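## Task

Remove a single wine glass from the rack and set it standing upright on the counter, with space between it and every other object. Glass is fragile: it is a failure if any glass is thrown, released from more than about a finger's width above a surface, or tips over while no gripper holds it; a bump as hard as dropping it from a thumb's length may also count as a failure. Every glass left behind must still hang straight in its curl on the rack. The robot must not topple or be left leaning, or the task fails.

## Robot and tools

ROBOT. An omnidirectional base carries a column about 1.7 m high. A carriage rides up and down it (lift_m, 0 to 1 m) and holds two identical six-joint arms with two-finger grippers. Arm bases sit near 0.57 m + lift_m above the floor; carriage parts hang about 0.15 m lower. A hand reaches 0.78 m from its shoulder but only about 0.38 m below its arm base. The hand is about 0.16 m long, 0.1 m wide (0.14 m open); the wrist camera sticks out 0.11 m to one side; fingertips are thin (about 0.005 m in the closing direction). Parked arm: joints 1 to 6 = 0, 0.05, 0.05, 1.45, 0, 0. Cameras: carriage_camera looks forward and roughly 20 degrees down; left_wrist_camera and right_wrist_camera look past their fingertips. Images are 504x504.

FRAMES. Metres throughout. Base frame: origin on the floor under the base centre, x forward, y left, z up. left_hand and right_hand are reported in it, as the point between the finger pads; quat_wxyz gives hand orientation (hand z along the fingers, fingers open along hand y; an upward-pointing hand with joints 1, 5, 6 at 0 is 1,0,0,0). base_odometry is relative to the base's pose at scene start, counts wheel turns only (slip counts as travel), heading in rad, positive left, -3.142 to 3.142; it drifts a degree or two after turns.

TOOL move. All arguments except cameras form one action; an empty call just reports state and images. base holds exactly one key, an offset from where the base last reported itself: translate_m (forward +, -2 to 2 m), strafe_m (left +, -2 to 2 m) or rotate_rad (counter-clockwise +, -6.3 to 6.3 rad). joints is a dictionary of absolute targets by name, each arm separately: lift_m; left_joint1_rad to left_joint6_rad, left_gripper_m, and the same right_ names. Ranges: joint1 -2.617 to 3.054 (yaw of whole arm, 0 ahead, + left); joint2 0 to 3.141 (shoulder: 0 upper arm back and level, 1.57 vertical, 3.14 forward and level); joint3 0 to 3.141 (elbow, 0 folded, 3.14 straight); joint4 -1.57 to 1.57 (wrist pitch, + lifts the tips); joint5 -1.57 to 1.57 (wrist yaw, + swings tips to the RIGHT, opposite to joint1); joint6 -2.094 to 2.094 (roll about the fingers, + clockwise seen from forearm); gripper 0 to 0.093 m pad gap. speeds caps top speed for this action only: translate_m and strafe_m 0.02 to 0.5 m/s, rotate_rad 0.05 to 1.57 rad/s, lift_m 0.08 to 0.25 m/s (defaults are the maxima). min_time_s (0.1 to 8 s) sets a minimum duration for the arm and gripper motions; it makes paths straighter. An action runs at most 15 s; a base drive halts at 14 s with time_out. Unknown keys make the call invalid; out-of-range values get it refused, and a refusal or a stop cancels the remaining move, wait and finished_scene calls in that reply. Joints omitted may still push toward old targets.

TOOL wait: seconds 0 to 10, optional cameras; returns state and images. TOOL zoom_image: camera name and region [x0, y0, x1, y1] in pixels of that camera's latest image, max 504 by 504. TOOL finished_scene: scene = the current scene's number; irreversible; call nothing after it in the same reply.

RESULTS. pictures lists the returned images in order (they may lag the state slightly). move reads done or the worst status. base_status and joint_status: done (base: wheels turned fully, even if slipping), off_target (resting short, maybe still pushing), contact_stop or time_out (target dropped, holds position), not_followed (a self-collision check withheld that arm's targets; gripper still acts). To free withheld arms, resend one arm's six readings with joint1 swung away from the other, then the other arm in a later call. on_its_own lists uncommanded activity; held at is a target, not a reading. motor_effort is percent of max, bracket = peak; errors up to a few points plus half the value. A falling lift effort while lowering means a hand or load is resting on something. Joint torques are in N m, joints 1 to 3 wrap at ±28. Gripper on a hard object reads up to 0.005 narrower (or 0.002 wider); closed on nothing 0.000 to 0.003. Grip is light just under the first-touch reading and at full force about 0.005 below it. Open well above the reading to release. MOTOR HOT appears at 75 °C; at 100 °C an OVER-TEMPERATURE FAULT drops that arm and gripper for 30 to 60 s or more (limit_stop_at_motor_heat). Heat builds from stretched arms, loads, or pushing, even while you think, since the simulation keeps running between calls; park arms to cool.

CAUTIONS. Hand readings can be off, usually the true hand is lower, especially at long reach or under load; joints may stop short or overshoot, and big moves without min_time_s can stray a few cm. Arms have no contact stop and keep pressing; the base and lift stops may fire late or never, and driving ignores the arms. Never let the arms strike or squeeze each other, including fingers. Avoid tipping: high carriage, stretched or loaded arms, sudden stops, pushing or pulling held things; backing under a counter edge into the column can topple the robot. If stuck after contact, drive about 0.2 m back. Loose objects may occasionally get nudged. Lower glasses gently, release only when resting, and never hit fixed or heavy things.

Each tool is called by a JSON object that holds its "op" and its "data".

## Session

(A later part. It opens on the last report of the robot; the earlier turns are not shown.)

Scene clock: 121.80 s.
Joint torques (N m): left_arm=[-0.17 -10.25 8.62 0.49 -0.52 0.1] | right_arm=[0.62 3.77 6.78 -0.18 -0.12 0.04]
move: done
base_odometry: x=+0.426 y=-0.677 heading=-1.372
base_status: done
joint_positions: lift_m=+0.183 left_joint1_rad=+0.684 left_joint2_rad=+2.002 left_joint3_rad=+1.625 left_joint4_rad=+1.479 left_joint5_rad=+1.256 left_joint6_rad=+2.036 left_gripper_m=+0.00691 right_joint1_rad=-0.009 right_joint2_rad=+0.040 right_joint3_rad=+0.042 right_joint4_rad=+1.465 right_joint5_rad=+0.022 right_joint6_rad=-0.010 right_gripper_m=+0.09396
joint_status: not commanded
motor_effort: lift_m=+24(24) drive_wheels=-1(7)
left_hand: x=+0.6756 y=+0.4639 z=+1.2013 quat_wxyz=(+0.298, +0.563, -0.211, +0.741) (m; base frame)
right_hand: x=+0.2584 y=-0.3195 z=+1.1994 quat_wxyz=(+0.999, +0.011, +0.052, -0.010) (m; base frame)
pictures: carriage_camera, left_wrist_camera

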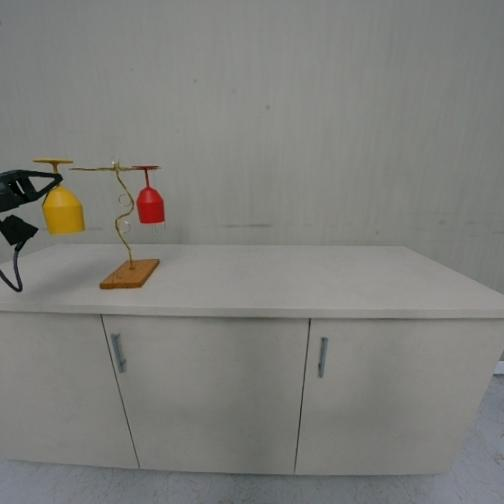

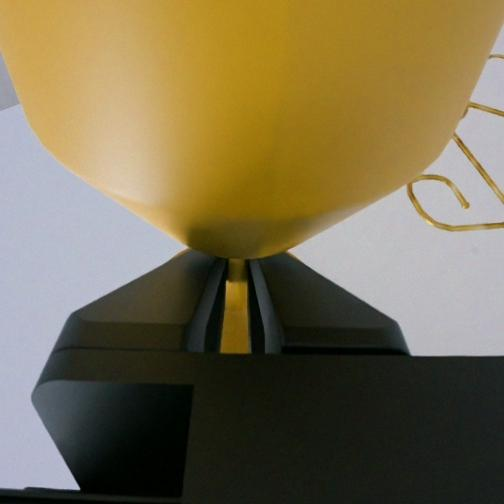

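{"op": "move", "data": {"base": {"strafe_m": 0.3}, "speeds": {"strafe_m": 0.1}, "joints": {"lift_m": 0.5}, "cameras": ["carriage_camera"]}}

{"op": "move", "data": {"joints": {"left_joint1_rad": 0.588, "left_joint2_rad": 1.9, "left_joint3_rad": 1.35, "left_joint4_rad": 0.9, "left_joint5_rad": 1.1, "left_joint6_rad": 1.45}, "min_time_s": 5, "cameras": ["carriage_camera"]}}

{"op": "move", "data": {"joints": {"left_joint1_rad": 0.588, "left_joint2_rad": 1.745, "left_joint3_rad": 0.873, "left_joint4_rad": 0.087, "left_joint5_rad": 1.175, "left_joint6_rad": 0.776}, "min_time_s": 5, "cameras": ["carriage_camera", "left_wrist_camera"]}}

{"op": "zoom_image", "data": {"camera": "carriage_camera", "region": [0, 220, 180, 400]}}

Scene clock: 127.67 s.
Joint torques (N m): left_arm=[-0.32 -10.33 8.42 0.48 -0.57 0.1] | right_arm=[0.65 3.78 6.8 -0.11 -0.13 0.05]
move: done
base_odometry: x=+0.720 y=-0.617 heading=-1.372
base_status: done
joint_positions: lift_m=+0.500 left_joint1_rad=+0.684 left_joint2_rad=+2.003 left_joint3_rad=+1.627 left_joint4_rad=+1.480 left_joint5_rad=+1.257 left_joint6_rad=+2.036 left_gripper_m=+0.00691 right_joint1_rad=-0.009 right_joint2_rad=+0.040 right_joint3_rad=+0.042 right_joint4_rad=+1.465 right_joint5_rad=+0.022 right_joint6_rad=-0.010 right_gripper_m=+0.09396
joint_status: all done
motor_effort: lift_m=+23(29) drive_wheels=+0(5)
left_hand: x=+0.6757 y=+0.4641 z=+1.5181 quat_wxyz=(+0.297, +0.563, -0.212, +0.741) (m; base frame)
right_hand: x=+0.2584 y=-0.3195 z=+1.5164 quat_wxyz=(+0.999, +0.011, +0.052, -0.010) (m; base frame)
pictures: carriage_camera

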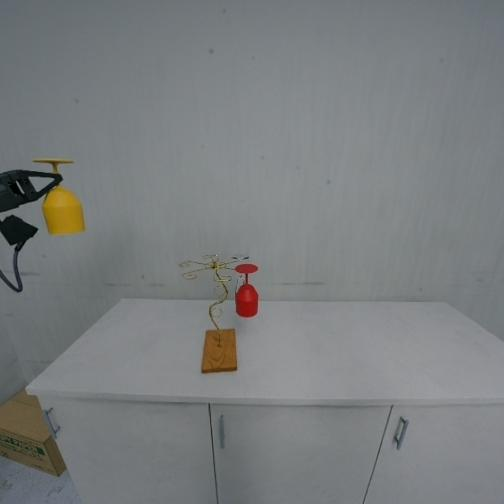

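Scene clock: 132.97 s.
Joint torques (N m): left_arm=[-0.92 -14.52 7.13 1.36 -0.32 -0.08] | right_arm=[0.64 3.79 6.82 -0.13 -0.11 0.04]
move: done
base_odometry: x=+0.720 y=-0.617 heading=-1.372
base_status: not commanded
joint_positions: lift_m=+0.500 left_joint1_rad=+0.596 left_joint2_rad=+1.944 left_joint3_rad=+1.357 left_joint4_rad=+0.903 left_joint5_rad=+1.114 left_joint6_rad=+1.461 left_gripper_m=+0.00690 right_joint1_rad=-0.009 right_joint2_rad=+0.040 right_joint3_rad=+0.042 right_joint4_rad=+1.465 right_joint5_rad=+0.022 right_joint6_rad=-0.010 right_gripper_m=+0.09396
joint_status: all done
motor_effort: lift_m=+23(24) drive_wheels=-2(3)
left_hand: x=+0.7304 y=+0.4652 z=+1.4058 quat_wxyz=(+0.620, +0.597, +0.273, +0.429) (m; base frame)
right_hand: x=+0.2584 y=-0.3195 z=+1.5164 quat_wxyz=(+0.999, +0.011, +0.052, -0.010) (m; base frame)
pictures: carriage_camera

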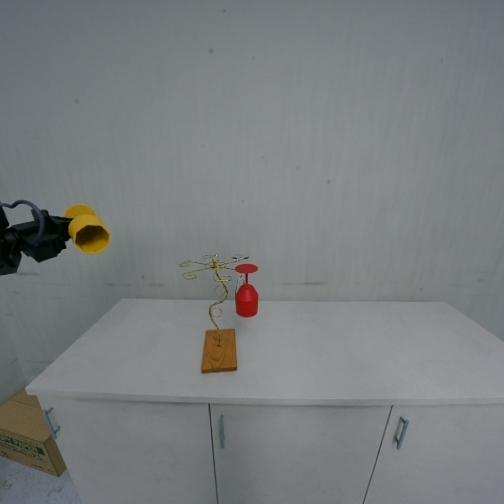

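Scene clock: 138.27 s.
Joint torques (N m): left_arm=[-0.91 -11.23 6.22 1.29 0.56 -0.02] | right_arm=[0.61 3.78 6.82 -0.14 -0.13 0.05]
move: done
base_odometry: x=+0.720 y=-0.617 heading=-1.372
base_status: not commanded
joint_positions: lift_m=+0.500 left_joint1_rad=+0.596 left_joint2_rad=+1.780 left_joint3_rad=+0.880 left_joint4_rad=+0.092 left_joint5_rad=+1.156 left_joint6_rad=+0.785 left_gripper_m=+0.00690 right_joint1_rad=-0.009 right_joint2_rad=+0.040 right_joint3_rad=+0.042 right_joint4_rad=+1.465 right_joint5_rad=+0.022 right_joint6_rad=-0.010 right_gripper_m=+0.09396
joint_status: all done
motor_effort: lift_m=+23(24) drive_wheels=-2(3)
left_hand: x=+0.6303 y=+0.3933 z=+1.1978 quat_wxyz=(+0.563, +0.276, +0.755, -0.193) (m; base frame)
right_hand: x=+0.2584 y=-0.3195 z=+1.5164 quat_wxyz=(+0.999, +0.011, +0.052, -0.010) (m; base frame)
pictures: carriage_camera, left_wrist_camera

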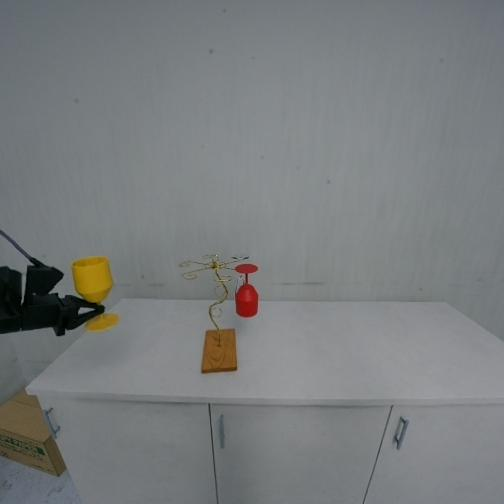

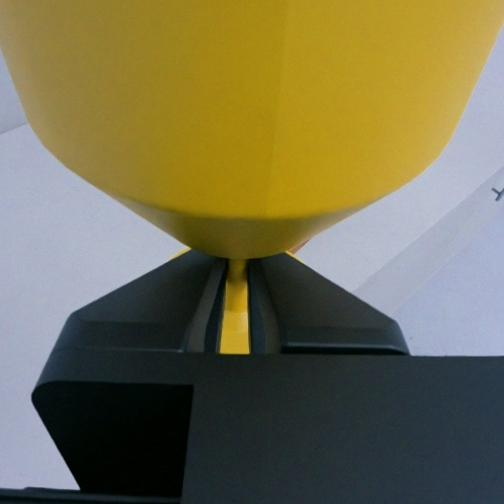

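Scaled by 2.800 from the camera's 504x504 image, which has a finer 720x720 frame.

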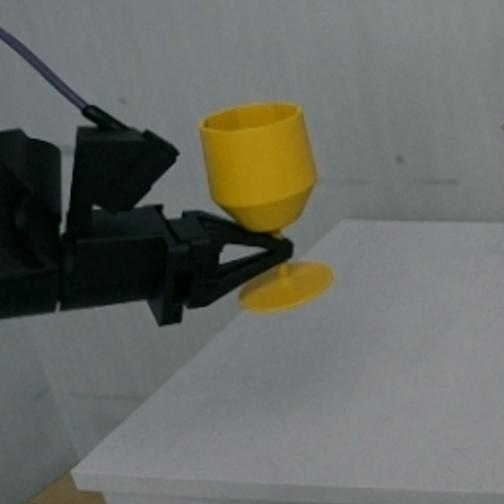

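{"op": "move", "data": {"joints": {"left_joint6_rad": 0.739}, "min_time_s": 1, "base": {"translate_m": 0.18}, "speeds": {"translate_m": 0.08}, "cameras": ["carriage_camera"]}}

{"op": "move", "data": {"joints": {"lift_m": 0.27}, "speeds": {"lift_m": 0.1}, "cameras": ["carriage_camera", "left_wrist_camera"]}}

{"op": "zoom_image", "data": {"camera": "carriage_camera", "region": [20, 230, 170, 380]}}

Scene clock: 143.63 s.
Joint torques (N m): left_arm=[-0.72 -10.82 6.23 1.28 0.53 -0.02] | right_arm=[0.61 3.71 6.8 -0.15 -0.11 0.05]
move: done
base_odometry: x=+0.756 y=-0.794 heading=-1.372
base_status: done
joint_positions: lift_m=+0.500 left_joint1_rad=+0.595 left_joint2_rad=+1.777 left_joint3_rad=+0.880 left_joint4_rad=+0.088 left_joint5_rad=+1.158 left_joint6_rad=+0.748 left_gripper_m=+0.00690 right_joint1_rad=-0.009 right_joint2_rad=+0.040 right_joint3_rad=+0.042 right_joint4_rad=+1.465 right_joint5_rad=+0.022 right_joint6_rad=-0.010 right_gripper_m=+0.09396
joint_status: all done
motor_effort: lift_m=+23(24) drive_wheels=+1(7)
left_hand: x=+0.6299 y=+0.3926 z=+1.1990 quat_wxyz=(+0.560, +0.262, +0.759, -0.204) (m; base frame)
right_hand: x=+0.2582 y=-0.3195 z=+1.5164 quat_wxyz=(+0.999, +0.011, +0.051, -0.010) (m; base frame)
pictures: carriage_camera

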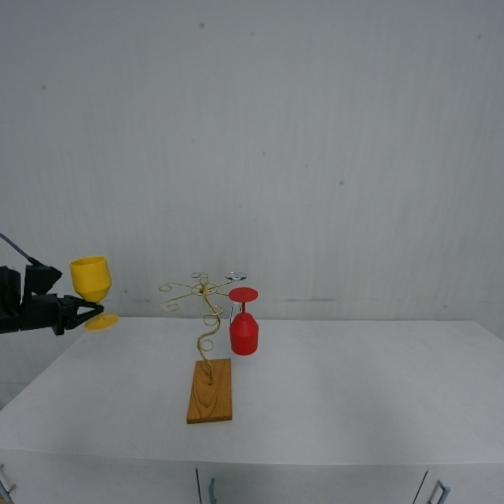

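Scene clock: 146.30 s.
Joint torques (N m): left_arm=[-0.95 -10.22 6.52 1.28 0.5 0] | right_arm=[0.51 3.82 6.76 -0.13 -0.12 0.04]
move: done
base_odometry: x=+0.756 y=-0.794 heading=-1.372
base_status: not commanded
joint_positions: lift_m=+0.270 left_joint1_rad=+0.595 left_joint2_rad=+1.771 left_joint3_rad=+0.875 left_joint4_rad=+0.084 left_joint5_rad=+1.160 left_joint6_rad=+0.747 left_gripper_m=+0.00690 right_joint1_rad=-0.009 right_joint2_rad=+0.040 right_joint3_rad=+0.042 right_joint4_rad=+1.465 right_joint5_rad=+0.022 right_joint6_rad=-0.010 right_gripper_m=+0.09396
joint_status: all done
motor_effort: lift_m=+21(21) drive_wheels=-3(4)
left_hand: x=+0.6284 y=+0.3912 z=+0.9697 quat_wxyz=(+0.559, +0.261, +0.759, -0.206) (m; base frame)
right_hand: x=+0.2582 y=-0.3195 z=+1.2867 quat_wxyz=(+0.999, +0.011, +0.051, -0.010) (m; base frame)
pictures: carriage_camera, left_wrist_camera

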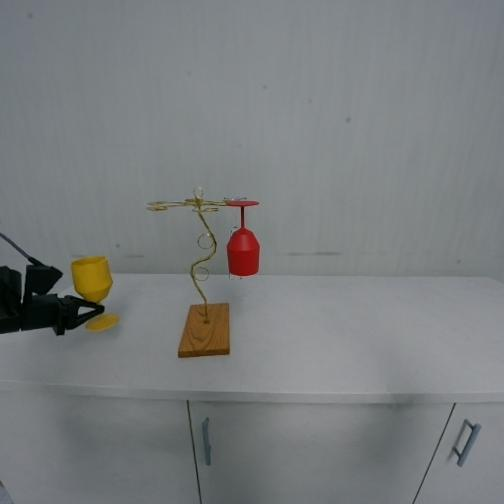

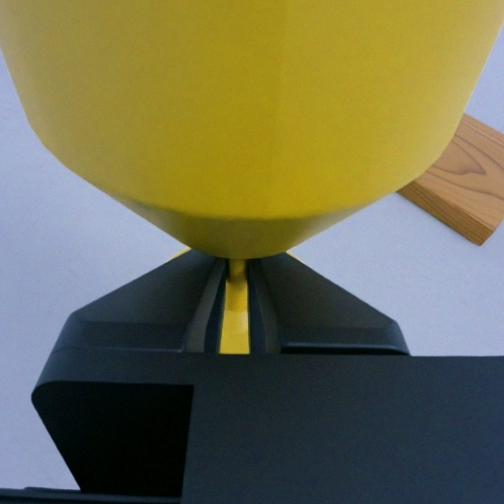

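Scaled by 3.360 from the camera's 504x504 image, which has a finer 720x720 frame.

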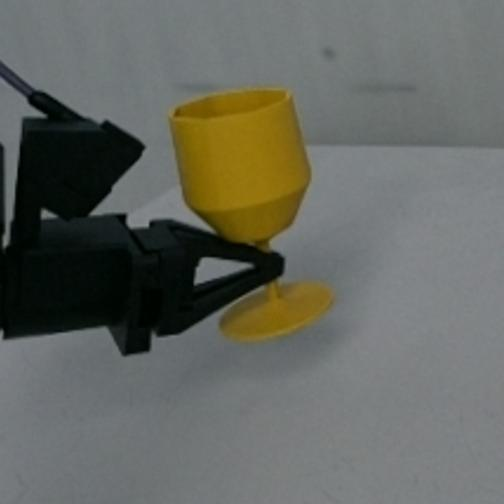

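{"op": "move", "data": {"joints": {"lift_m": 0.235}, "speeds": {"lift_m": 0.08}, "cameras": ["carriage_camera"]}}

{"op": "zoom_image", "data": {"camera": "carriage_camera", "region": [40, 240, 160, 360]}}

{"op": "move", "data": {"joints": {"lift_m": 0.226}, "speeds": {"lift_m": 0.08}, "cameras": ["carriage_camera"]}}

{"op": "zoom_image", "data": {"camera": "carriage_camera", "region": [40, 240, 160, 360]}}

Scene clock: 149.97 s.
Joint torques (N m): left_arm=[-0.75 -10.06 6.71 1.32 0.52 -0.02] | right_arm=[0.61 3.77 6.69 -0.15 -0.13 0.04]
move: done
base_odometry: x=+0.756 y=-0.794 heading=-1.372
base_status: not commanded
joint_positions: lift_m=+0.235 left_joint1_rad=+0.595 left_joint2_rad=+1.768 left_joint3_rad=+0.874 left_joint4_rad=+0.082 left_joint5_rad=+1.161 left_joint6_rad=+0.747 left_gripper_m=+0.00690 right_joint1_rad=-0.009 right_joint2_rad=+0.040 right_joint3_rad=+0.042 right_joint4_rad=+1.465 right_joint5_rad=+0.022 right_joint6_rad=-0.010 right_gripper_m=+0.09396
joint_status: all done
motor_effort: lift_m=+20(21) drive_wheels=-3(3)
left_hand: x=+0.6279 y=+0.3908 z=+0.9353 quat_wxyz=(+0.559, +0.261, +0.759, -0.207) (m; base frame)
right_hand: x=+0.2582 y=-0.3195 z=+1.2518 quat_wxyz=(+0.999, +0.011, +0.051, -0.010) (m; base frame)
pictures: carriage_camera

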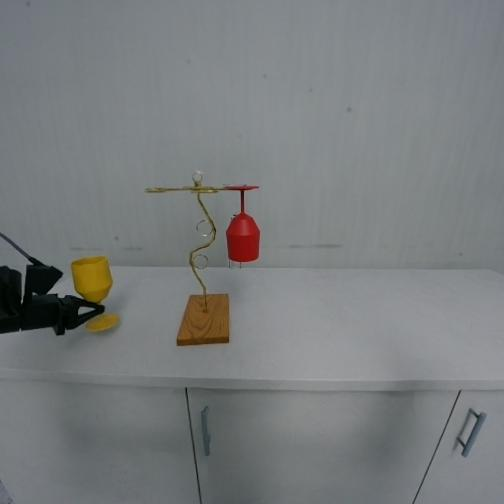

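Scaled by 4.200 from the camera's 504x504 image, which has a finer 720x720 frame.

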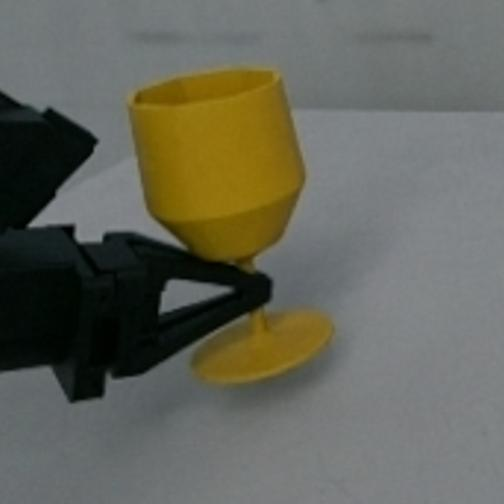

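Scene clock: 150.43 s.
Joint torques (N m): left_arm=[-0.92 -9.92 6.9 1.32 0.47 -0.03] | right_arm=[0.64 3.79 6.84 -0.11 -0.11 0.02]
move: done
base_odometry: x=+0.756 y=-0.794 heading=-1.372
base_status: not commanded
joint_positions: lift_m=+0.226 left_joint1_rad=+0.595 left_joint2_rad=+1.766 left_joint3_rad=+0.872 left_joint4_rad=+0.080 left_joint5_rad=+1.162 left_joint6_rad=+0.747 left_gripper_m=+0.00690 right_joint1_rad=-0.009 right_joint2_rad=+0.040 right_joint3_rad=+0.042 right_joint4_rad=+1.465 right_joint5_rad=+0.022 right_joint6_rad=-0.010 right_gripper_m=+0.09396
joint_status: all done
motor_effort: lift_m=+21(22) drive_wheels=-3(4)
left_hand: x=+0.6275 y=+0.3905 z=+0.9264 quat_wxyz=(+0.559, +0.261, +0.759, -0.207) (m; base frame)
right_hand: x=+0.2582 y=-0.3195 z=+1.2427 quat_wxyz=(+0.999, +0.011, +0.051, -0.010) (m; base frame)
pictures: carriage_camera

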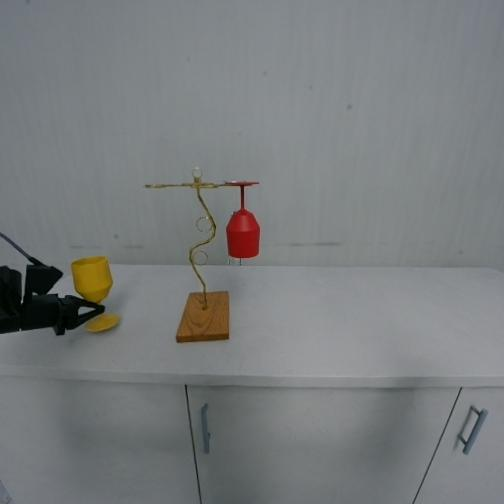

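Scaled by 4.200 from the camera's 504x504 image, which has a finer 720x720 frame.

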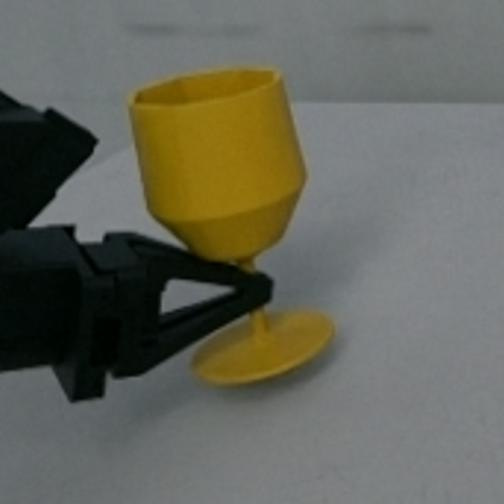

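{"op": "move", "data": {"joints": {"lift_m": 0.22}, "speeds": {"lift_m": 0.08}, "cameras": ["carriage_camera"]}}

{"op": "zoom_image", "data": {"camera": "carriage_camera", "region": [40, 240, 160, 360]}}

{"op": "move", "data": {"joints": {"lift_m": 0.217}, "speeds": {"lift_m": 0.08}, "cameras": ["carriage_camera"]}}

{"op": "zoom_image", "data": {"camera": "carriage_camera", "region": [40, 240, 160, 360]}}

Scene clock: 152.13 s.
Joint torques (N m): left_arm=[-1.01 -10.09 6.94 1.3 0.5 -0.01] | right_arm=[0.66 3.78 6.9 -0.19 -0.12 0.03]
move: done
base_odometry: x=+0.756 y=-0.794 heading=-1.372
base_status: not commanded
joint_positions: lift_m=+0.220 left_joint1_rad=+0.595 left_joint2_rad=+1.765 left_joint3_rad=+0.871 left_joint4_rad=+0.080 left_joint5_rad=+1.162 left_joint6_rad=+0.747 left_gripper_m=+0.00690 right_joint1_rad=-0.009 right_joint2_rad=+0.040 right_joint3_rad=+0.042 right_joint4_rad=+1.465 right_joint5_rad=+0.022 right_joint6_rad=-0.010 right_gripper_m=+0.09396
joint_status: all done
motor_effort: lift_m=+20(21) drive_wheels=-3(4)
left_hand: x=+0.6273 y=+0.3903 z=+0.9205 quat_wxyz=(+0.559, +0.261, +0.759, -0.208) (m; base frame)
right_hand: x=+0.2582 y=-0.3195 z=+1.2368 quat_wxyz=(+0.999, +0.011, +0.051, -0.010) (m; base frame)
pictures: carriage_camera

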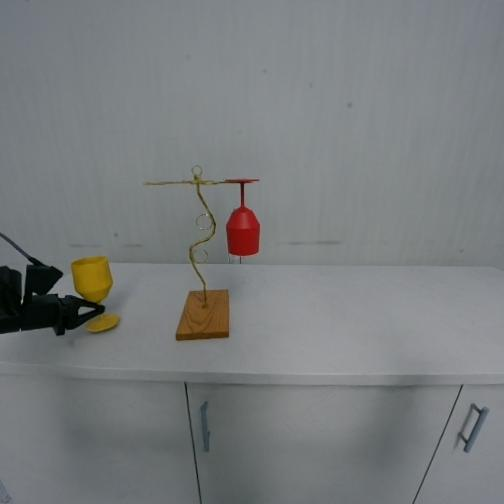

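Scaled by 4.200 from the camera's 504x504 image, which has a finer 720x720 frame.

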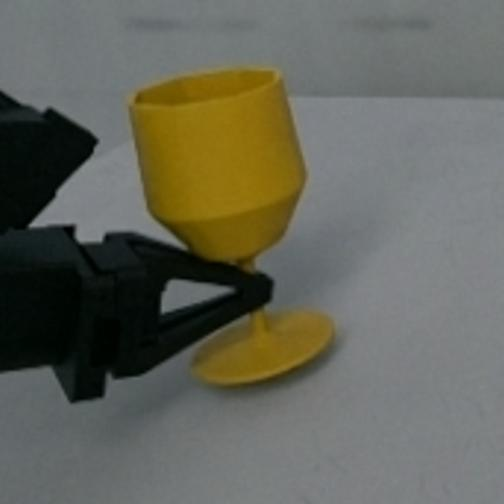

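Scene clock: 152.60 s.
Joint torques (N m): left_arm=[-0.75 -9.73 6.9 1.34 0.52 -0.04] | right_arm=[0.66 3.79 6.83 -0.15 -0.11 0.05]
move: done
base_odometry: x=+0.756 y=-0.794 heading=-1.372
base_status: not commanded
joint_positions: lift_m=+0.217 left_joint1_rad=+0.595 left_joint2_rad=+1.765 left_joint3_rad=+0.871 left_joint4_rad=+0.080 left_joint5_rad=+1.163 left_joint6_rad=+0.747 left_gripper_m=+0.00690 right_joint1_rad=-0.009 right_joint2_rad=+0.040 right_joint3_rad=+0.042 right_joint4_rad=+1.465 right_joint5_rad=+0.022 right_joint6_rad=-0.010 right_gripper_m=+0.09396
joint_status: all done
motor_effort: lift_m=+20(20) drive_wheels=+1(4)
left_hand: x=+0.6272 y=+0.3902 z=+0.9179 quat_wxyz=(+0.559, +0.261, +0.759, -0.207) (m; base frame)
right_hand: x=+0.2583 y=-0.3195 z=+1.2339 quat_wxyz=(+0.999, +0.011, +0.052, -0.010) (m; base frame)
pictures: carriage_camera

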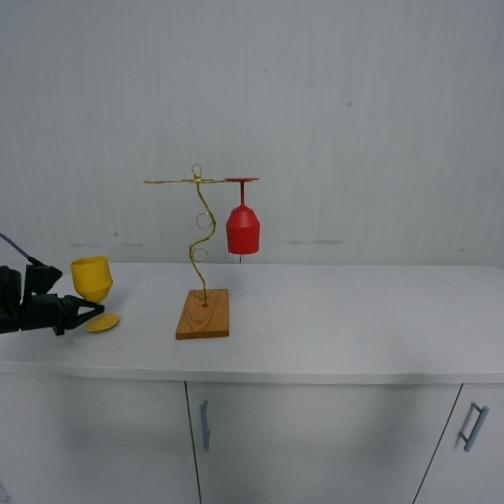

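Scaled by 4.200 from the camera's 504x504 image, which has a finer 720x720 frame.

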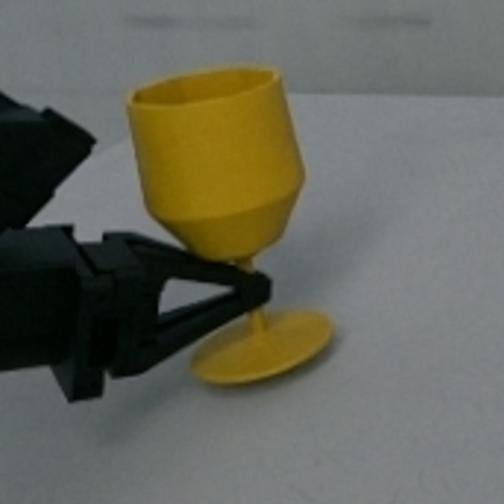

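{"op": "move", "data": {"joints": {"lift_m": 0.2145}, "speeds": {"lift_m": 0.08}, "cameras": ["carriage_camera"]}}

{"op": "zoom_image", "data": {"camera": "carriage_camera", "region": [40, 240, 160, 360]}}

{"op": "move", "data": {"joints": {"lift_m": 0.212}, "speeds": {"lift_m": 0.08}, "cameras": ["carriage_camera"]}}

{"op": "zoom_image", "data": {"camera": "carriage_camera", "region": [40, 240, 160, 360]}}

Scene clock: 154.07 s.
Joint torques (N m): left_arm=[-1.02 -9.74 6.94 1.33 0.52 -0.04] | right_arm=[0.64 3.85 6.86 -0.16 -0.13 0.04]
move: done
base_odometry: x=+0.756 y=-0.794 heading=-1.372
base_status: not commanded
joint_positions: lift_m=+0.215 left_joint1_rad=+0.595 left_joint2_rad=+1.765 left_joint3_rad=+0.871 left_joint4_rad=+0.080 left_joint5_rad=+1.163 left_joint6_rad=+0.747 left_gripper_m=+0.00690 right_joint1_rad=-0.009 right_joint2_rad=+0.040 right_joint3_rad=+0.042 right_joint4_rad=+1.465 right_joint5_rad=+0.022 right_joint6_rad=-0.010 right_gripper_m=+0.09396
joint_status: all done
motor_effort: lift_m=+20(21) drive_wheels=-3(4)
left_hand: x=+0.6271 y=+0.3902 z=+0.9152 quat_wxyz=(+0.559, +0.261, +0.759, -0.208) (m; base frame)
right_hand: x=+0.2583 y=-0.3195 z=+1.2314 quat_wxyz=(+0.999, +0.011, +0.052, -0.010) (m; base frame)
pictures: carriage_camera

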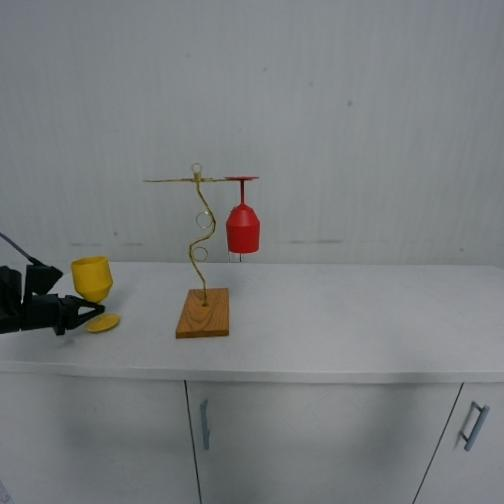

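Scaled by 4.200 from the camera's 504x504 image, which has a finer 720x720 frame.

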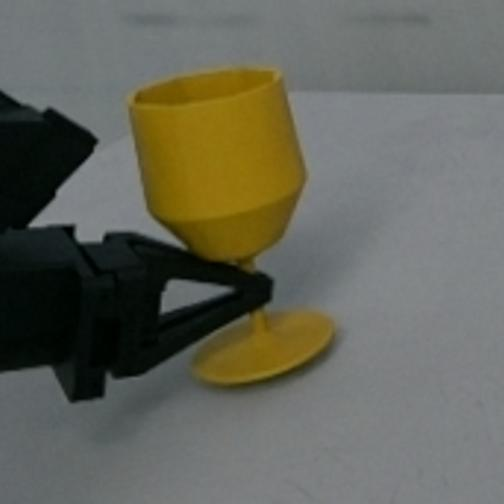

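Scene clock: 154.50 s.
Joint torques (N m): left_arm=[-0.7 -9.8 6.86 1.31 0.51 -0.03] | right_arm=[0.61 3.75 6.8 -0.15 -0.13 0.04]
move: done
base_odometry: x=+0.756 y=-0.794 heading=-1.372
base_status: not commanded
joint_positions: lift_m=+0.212 left_joint1_rad=+0.595 left_joint2_rad=+1.765 left_joint3_rad=+0.871 left_joint4_rad=+0.080 left_joint5_rad=+1.163 left_joint6_rad=+0.747 left_gripper_m=+0.00690 right_joint1_rad=-0.009 right_joint2_rad=+0.040 right_joint3_rad=+0.042 right_joint4_rad=+1.465 right_joint5_rad=+0.022 right_joint6_rad=-0.010 right_gripper_m=+0.09396
joint_status: all done
motor_effort: lift_m=+20(20) drive_wheels=-3(4)
left_hand: x=+0.6270 y=+0.3901 z=+0.9127 quat_wxyz=(+0.559, +0.261, +0.759, -0.208) (m; base frame)
right_hand: x=+0.2583 y=-0.3195 z=+1.2289 quat_wxyz=(+0.999, +0.011, +0.052, -0.010) (m; base frame)
pictures: carriage_camera

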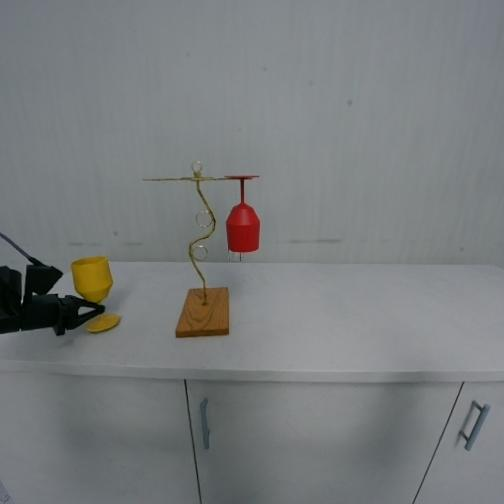

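Scaled by 4.200 from the camera's 504x504 image, which has a finer 720x720 frame.

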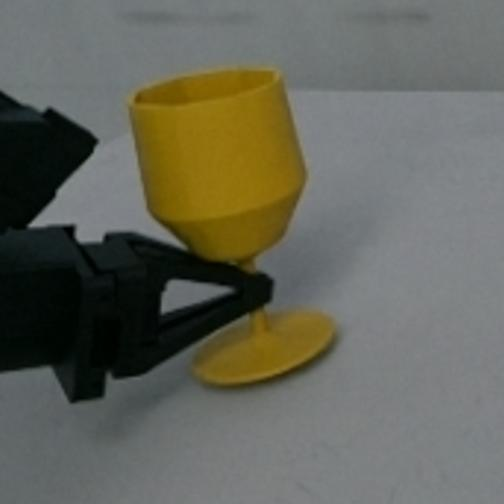

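{"op": "move", "data": {"joints": {"lift_m": 0.2095}, "speeds": {"lift_m": 0.08}, "cameras": ["carriage_camera"]}}

{"op": "zoom_image", "data": {"camera": "carriage_camera", "region": [40, 240, 160, 360]}}

{"op": "move", "data": {"joints": {"lift_m": 0.207}, "speeds": {"lift_m": 0.08}, "cameras": ["carriage_camera"]}}

{"op": "zoom_image", "data": {"camera": "carriage_camera", "region": [40, 240, 160, 360]}}

Scene clock: 156.43 s.
Joint torques (N m): left_arm=[-0.72 -10 7.06 1.35 0.5 -0.02] | right_arm=[0.59 3.78 6.82 -0.12 -0.11 0.06]
move: done
base_odometry: x=+0.756 y=-0.794 heading=-1.372
base_status: not commanded
joint_positions: lift_m=+0.210 left_joint1_rad=+0.595 left_joint2_rad=+1.765 left_joint3_rad=+0.871 left_joint4_rad=+0.080 left_joint5_rad=+1.163 left_joint6_rad=+0.747 left_gripper_m=+0.00690 right_joint1_rad=-0.009 right_joint2_rad=+0.040 right_joint3_rad=+0.042 right_joint4_rad=+1.465 right_joint5_rad=+0.022 right_joint6_rad=-0.010 right_gripper_m=+0.09396
joint_status: all done
motor_effort: lift_m=+20(21) drive_wheels=-3(3)
left_hand: x=+0.6270 y=+0.3901 z=+0.9102 quat_wxyz=(+0.559, +0.261, +0.759, -0.208) (m; base frame)
right_hand: x=+0.2583 y=-0.3195 z=+1.2264 quat_wxyz=(+0.999, +0.011, +0.052, -0.010) (m; base frame)
pictures: carriage_camera

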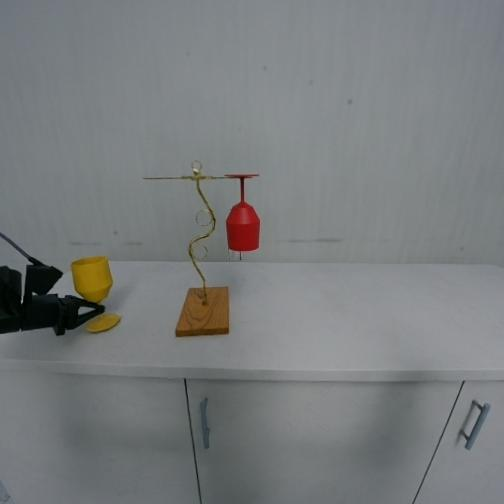

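Scaled by 4.200 from the camera's 504x504 image, which has a finer 720x720 frame.

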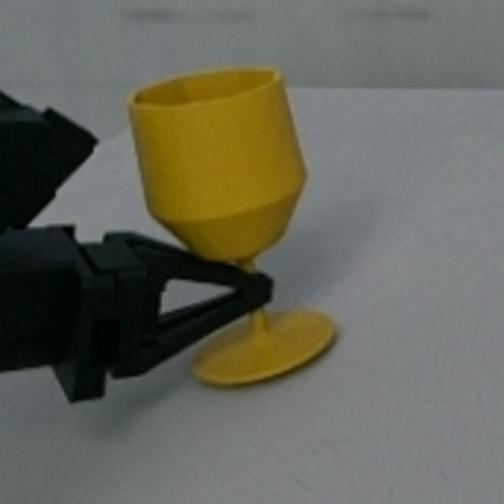

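Scene clock: 156.87 s.
Joint torques (N m): left_arm=[-0.73 -9.59 6.9 1.32 0.53 -0.05] | right_arm=[0.61 3.74 6.8 -0.16 -0.11 0.04]
move: done
base_odometry: x=+0.756 y=-0.794 heading=-1.372
base_status: not commanded
joint_positions: lift_m=+0.207 left_joint1_rad=+0.595 left_joint2_rad=+1.765 left_joint3_rad=+0.871 left_joint4_rad=+0.079 left_joint5_rad=+1.163 left_joint6_rad=+0.747 left_gripper_m=+0.00690 right_joint1_rad=-0.009 right_joint2_rad=+0.040 right_joint3_rad=+0.042 right_joint4_rad=+1.465 right_joint5_rad=+0.022 right_joint6_rad=-0.010 right_gripper_m=+0.09396
joint_status: all done
motor_effort: lift_m=+20(20) drive_wheels=-3(4)
left_hand: x=+0.6270 y=+0.3900 z=+0.9077 quat_wxyz=(+0.559, +0.261, +0.759, -0.208) (m; base frame)
right_hand: x=+0.2583 y=-0.3195 z=+1.2239 quat_wxyz=(+0.999, +0.011, +0.052, -0.010) (m; base frame)
pictures: carriage_camera

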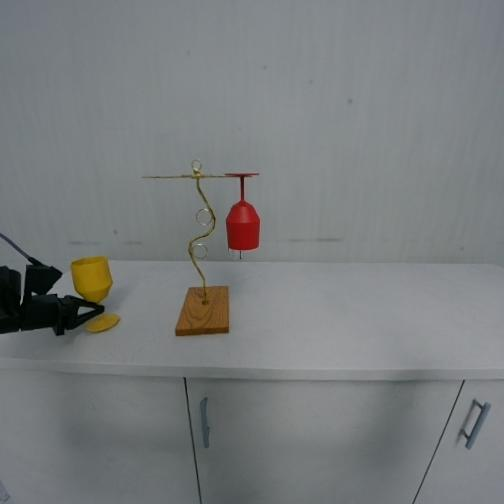

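Scaled by 4.200 from the camera's 504x504 image, which has a finer 720x720 frame.

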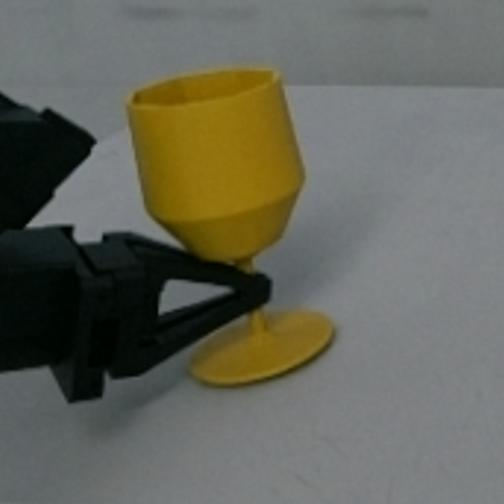

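{"op": "move", "data": {"joints": {"lift_m": 0.205}, "speeds": {"lift_m": 0.08}, "cameras": ["carriage_camera"]}}

{"op": "zoom_image", "data": {"camera": "carriage_camera", "region": [40, 240, 160, 360]}}

{"op": "move", "data": {"joints": {"lift_m": 0.203}, "speeds": {"lift_m": 0.08}, "cameras": ["carriage_camera"]}}

{"op": "zoom_image", "data": {"camera": "carriage_camera", "region": [40, 240, 160, 360]}}

Scene clock: 166.70 s.
Joint torques (N m): left_arm=[-0.62 -9.72 6.86 1.31 0.46 -0.06] | right_arm=[0.59 3.82 6.78 -0.14 -0.12 0.05]
move: done
base_odometry: x=+0.756 y=-0.794 heading=-1.372
base_status: not commanded
joint_positions: lift_m=+0.205 left_joint1_rad=+0.595 left_joint2_rad=+1.765 left_joint3_rad=+0.871 left_joint4_rad=+0.080 left_joint5_rad=+1.163 left_joint6_rad=+0.747 left_gripper_m=+0.00690 right_joint1_rad=-0.009 right_joint2_rad=+0.040 right_joint3_rad=+0.042 right_joint4_rad=+1.465 right_joint5_rad=+0.022 right_joint6_rad=-0.010 right_gripper_m=+0.09396
joint_status: all done
motor_effort: lift_m=+20(20) drive_wheels=+1(4)
left_hand: x=+0.6270 y=+0.3900 z=+0.9057 quat_wxyz=(+0.559, +0.261, +0.759, -0.208) (m; base frame)
right_hand: x=+0.2583 y=-0.3195 z=+1.2219 quat_wxyz=(+0.999, +0.011, +0.052, -0.010) (m; base frame)
pictures: carriage_camera

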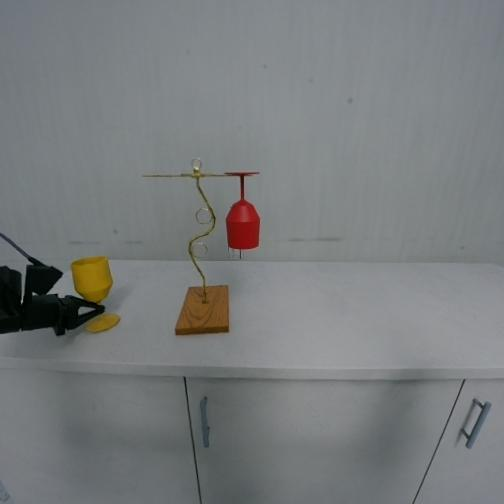

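Scaled by 4.200 from the camera's 504x504 image, which has a finer 720x720 frame.

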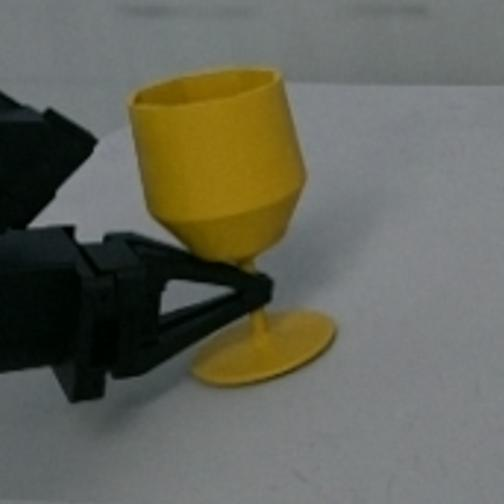

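Scene clock: 167.07 s.
Joint torques (N m): left_arm=[-0.66 -9.88 6.83 1.31 0.48 -0.01] | right_arm=[0.61 3.81 6.71 -0.15 -0.12 0.05]
move: done
base_odometry: x=+0.756 y=-0.794 heading=-1.372
base_status: not commanded
joint_positions: lift_m=+0.203 left_joint1_rad=+0.595 left_joint2_rad=+1.765 left_joint3_rad=+0.871 left_joint4_rad=+0.081 left_joint5_rad=+1.163 left_joint6_rad=+0.747 left_gripper_m=+0.00690 right_joint1_rad=-0.009 right_joint2_rad=+0.040 right_joint3_rad=+0.042 right_joint4_rad=+1.465 right_joint5_rad=+0.022 right_joint6_rad=-0.010 right_gripper_m=+0.09396
joint_status: all done
motor_effort: lift_m=+20(20) drive_wheels=+1(3)
left_hand: x=+0.6271 y=+0.3901 z=+0.9038 quat_wxyz=(+0.559, +0.261, +0.759, -0.208) (m; base frame)
right_hand: x=+0.2583 y=-0.3195 z=+1.2199 quat_wxyz=(+0.999, +0.011, +0.052, -0.010) (m; base frame)
pictures: carriage_camera

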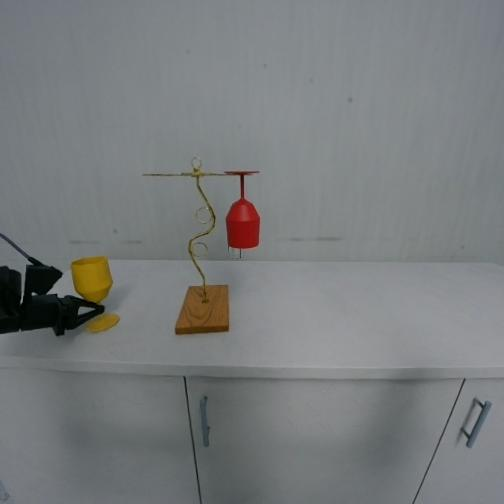

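Scaled by 4.200 from the camera's 504x504 image, which has a finer 720x720 frame.

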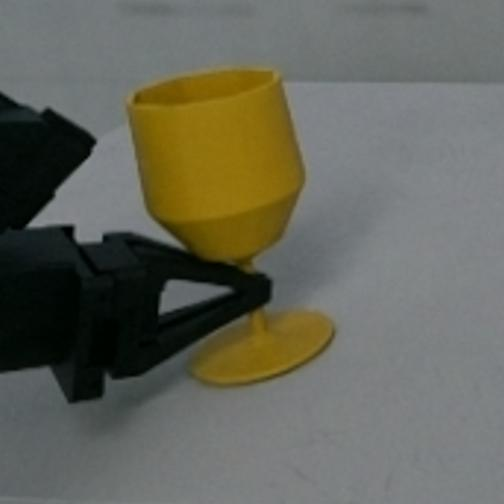

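{"op": "move", "data": {"joints": {"lift_m": 0.201}, "speeds": {"lift_m": 0.08}, "cameras": ["carriage_camera"]}}

{"op": "zoom_image", "data": {"camera": "carriage_camera", "region": [40, 240, 160, 360]}}

Scene clock: 170.23 s.
Joint torques (N m): left_arm=[-0.73 -9.74 6.98 1.24 0.43 -0.02] | right_arm=[0.66 3.74 6.86 -0.13 -0.11 0.05]
move: done
base_odometry: x=+0.756 y=-0.794 heading=-1.372
base_status: not commanded
joint_positions: lift_m=+0.201 left_joint1_rad=+0.595 left_joint2_rad=+1.765 left_joint3_rad=+0.871 left_joint4_rad=+0.085 left_joint5_rad=+1.168 left_joint6_rad=+0.747 left_gripper_m=+0.00690 right_joint1_rad=-0.009 right_joint2_rad=+0.040 right_joint3_rad=+0.042 right_joint4_rad=+1.465 right_joint5_rad=+0.022 right_joint6_rad=-0.010 right_gripper_m=+0.09396
joint_status: all done
motor_effort: lift_m=+19(20) drive_wheels=-3(3)
left_hand: x=+0.6272 y=+0.3898 z=+0.9027 quat_wxyz=(+0.561, +0.263, +0.757, -0.208) (m; base frame)
right_hand: x=+0.2583 y=-0.3195 z=+1.2179 quat_wxyz=(+0.999, +0.011, +0.052, -0.010) (m; base frame)
pictures: carriage_camera

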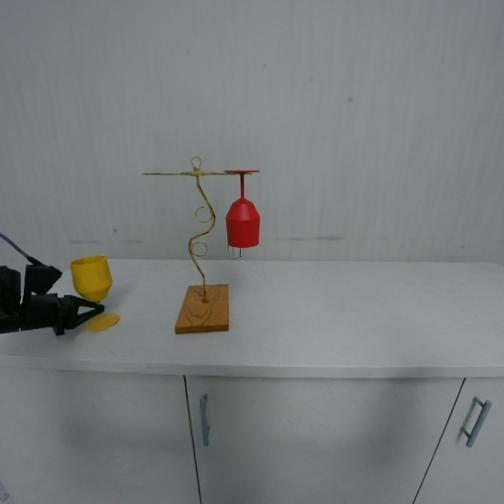

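Scaled by 4.200 from the camera's 504x504 image, which has a finer 720x720 frame.

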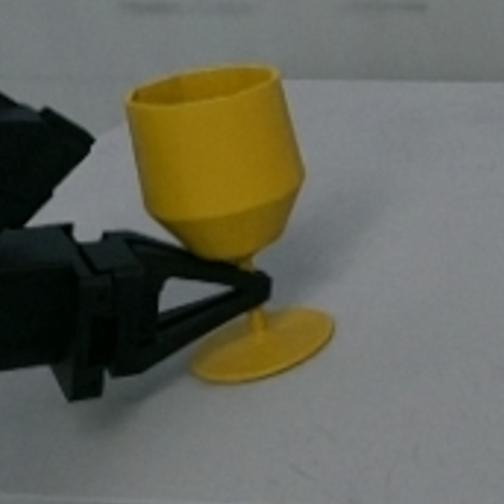

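{"op": "move", "data": {"joints": {"lift_m": 0.202}, "speeds": {"lift_m": 0.08}, "cameras": []}}

{"op": "move", "data": {"joints": {"left_gripper_m": 0.014}, "min_time_s": 4}}

{"op": "zoom_image", "data": {"camera": "carriage_camera", "region": [40, 240, 160, 360]}}

{"op": "zoom_image", "data": {"camera": "left_wrist_camera", "region": [150, 150, 350, 350]}}

Scene clock: 173.83 s.
Joint torques (N m): left_arm=[-0.8 -9.77 7.08 1.31 0.47 -0.04] | right_arm=[0.68 3.79 6.68 -0.14 -0.11 0.05]
move: done
base_odometry: x=+0.756 y=-0.794 heading=-1.372
base_status: not commanded
joint_positions: lift_m=+0.202 left_joint1_rad=+0.595 left_joint2_rad=+1.765 left_joint3_rad=+0.871 left_joint4_rad=+0.084 left_joint5_rad=+1.168 left_joint6_rad=+0.747 left_gripper_m=+0.00690 right_joint1_rad=-0.009 right_joint2_rad=+0.040 right_joint3_rad=+0.042 right_joint4_rad=+1.465 right_joint5_rad=+0.022 right_joint6_rad=-0.010 right_gripper_m=+0.09396
joint_status: all done
motor_effort: lift_m=+24(26) drive_wheels=-3(3)
left_hand: x=+0.6272 y=+0.3898 z=+0.9031 quat_wxyz=(+0.561, +0.263, +0.757, -0.208) (m; base frame)
right_hand: x=+0.2583 y=-0.3195 z=+1.2184 quat_wxyz=(+0.999, +0.011, +0.052, -0.010) (m; base frame)
pictures: none
No camera images: "cameras" was empty.

Scene clock: 178.13 s.
Joint torques (N m): left_arm=[-0.72 -9.72 6.95 1.28 0.44 0] | right_arm=[0.62 3.78 6.83 -0.14 -0.12 0.04]
move: done
base_odometry: x=+0.756 y=-0.794 heading=-1.372
base_status: not commanded
joint_positions: lift_m=+0.202 left_joint1_rad=+0.595 left_joint2_rad=+1.765 left_joint3_rad=+0.871 left_joint4_rad=+0.084 left_joint5_rad=+1.168 left_joint6_rad=+0.747 left_gripper_m=+0.01393 right_joint1_rad=-0.009 right_joint2_rad=+0.040 right_joint3_rad=+0.042 right_joint4_rad=+1.465 right_joint5_rad=+0.022 right_joint6_rad=-0.010 right_gripper_m=+0.09396
joint_status: all done
motor_effort: lift_m=+24(24) drive_wheels=+1(1)
left_hand: x=+0.6272 y=+0.3898 z=+0.9031 quat_wxyz=(+0.561, +0.263, +0.757, -0.208) (m; base frame)
right_hand: x=+0.2583 y=-0.3195 z=+1.2184 quat_wxyz=(+0.999, +0.011, +0.052, -0.010) (m; base frame)
pictures: carriage_camera, left_wrist_camera, right_wrist_camera

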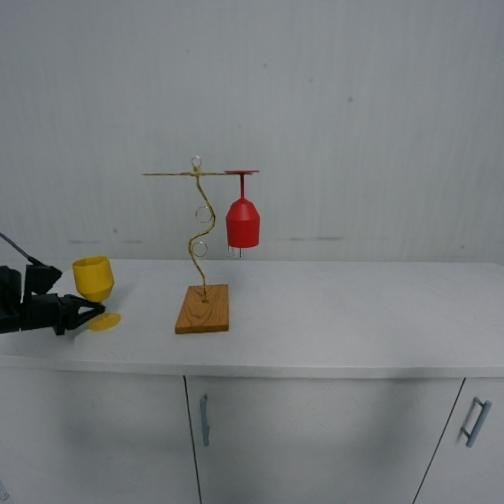

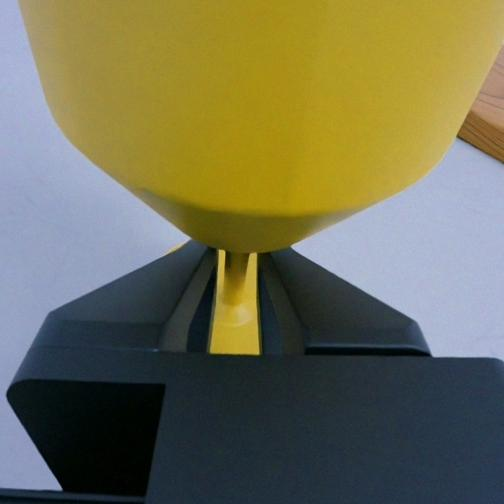

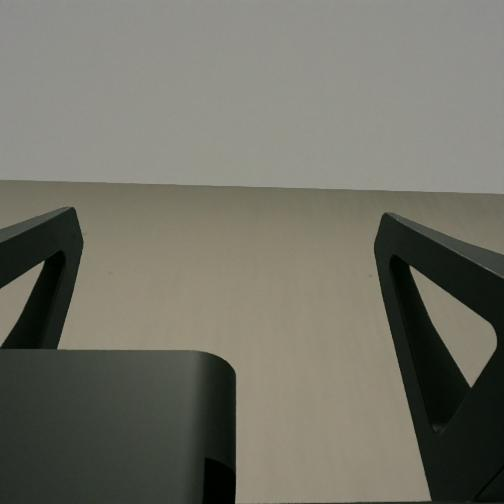

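Scaled by 4.200 from the camera's 504x504 image, which has a finer 720x720 frame.

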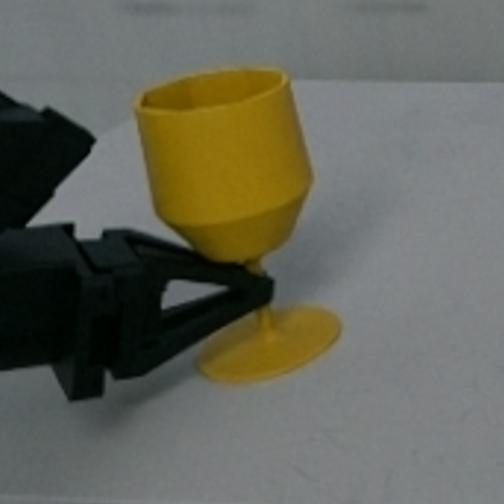

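Scaled by 2.520 from the camera's 504x504 image, which has a finer 720x720 frame.

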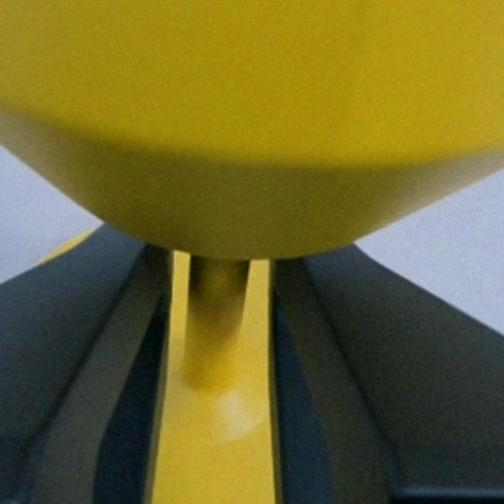

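{"op": "wait", "data": {"seconds": 1, "cameras": ["carriage_camera"]}}

{"op": "zoom_image", "data": {"camera": "carriage_camera", "region": [60, 250, 130, 340]}}

Scene clock: 182.00 s.
Joint torques (N m): left_arm=[-0.91 -9.74 6.98 1.28 0.44 -0.02] | right_arm=[0.65 3.78 6.8 -0.15 -0.1 0.04]
base_odometry: x=+0.756 y=-0.794 heading=-1.372
base_status: not commanded
joint_positions: lift_m=+0.202 left_joint1_rad=+0.595 left_joint2_rad=+1.765 left_joint3_rad=+0.871 left_joint4_rad=+0.084 left_joint5_rad=+1.168 left_joint6_rad=+0.747 left_gripper_m=+0.01393 right_joint1_rad=-0.009 right_joint2_rad=+0.040 right_joint3_rad=+0.042 right_joint4_rad=+1.465 right_joint5_rad=+0.022 right_joint6_rad=-0.010 right_gripper_m=+0.09396
joint_status: all done
motor_effort: lift_m=+24(24) drive_wheels=+0(1)
left_hand: x=+0.6272 y=+0.3898 z=+0.9031 quat_wxyz=(+0.561, +0.263, +0.757, -0.208) (m; base frame)
right_hand: x=+0.2583 y=-0.3195 z=+1.2184 quat_wxyz=(+0.999, +0.011, +0.052, -0.010) (m; base frame)
wait: 1.00 s; at rest from the start
pictures: carriage_camera

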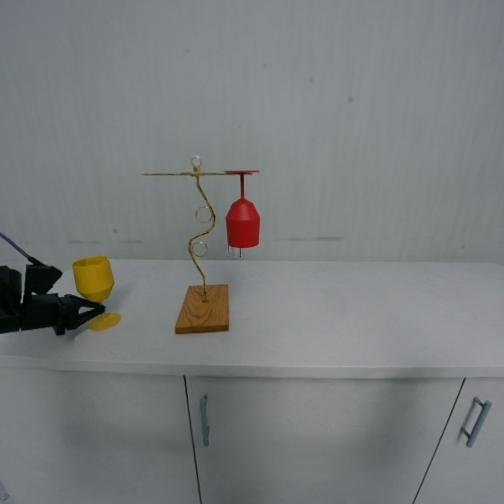

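Scaled by 5.600 from the camera's 504x504 image, which has a finer 720x720 frame.

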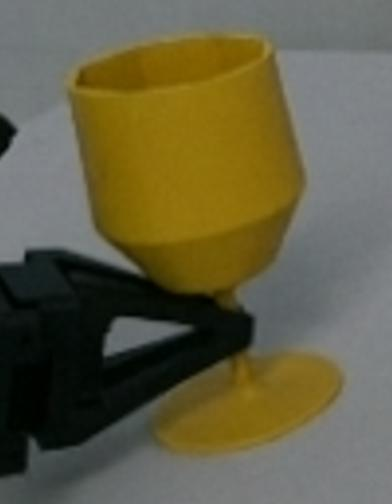

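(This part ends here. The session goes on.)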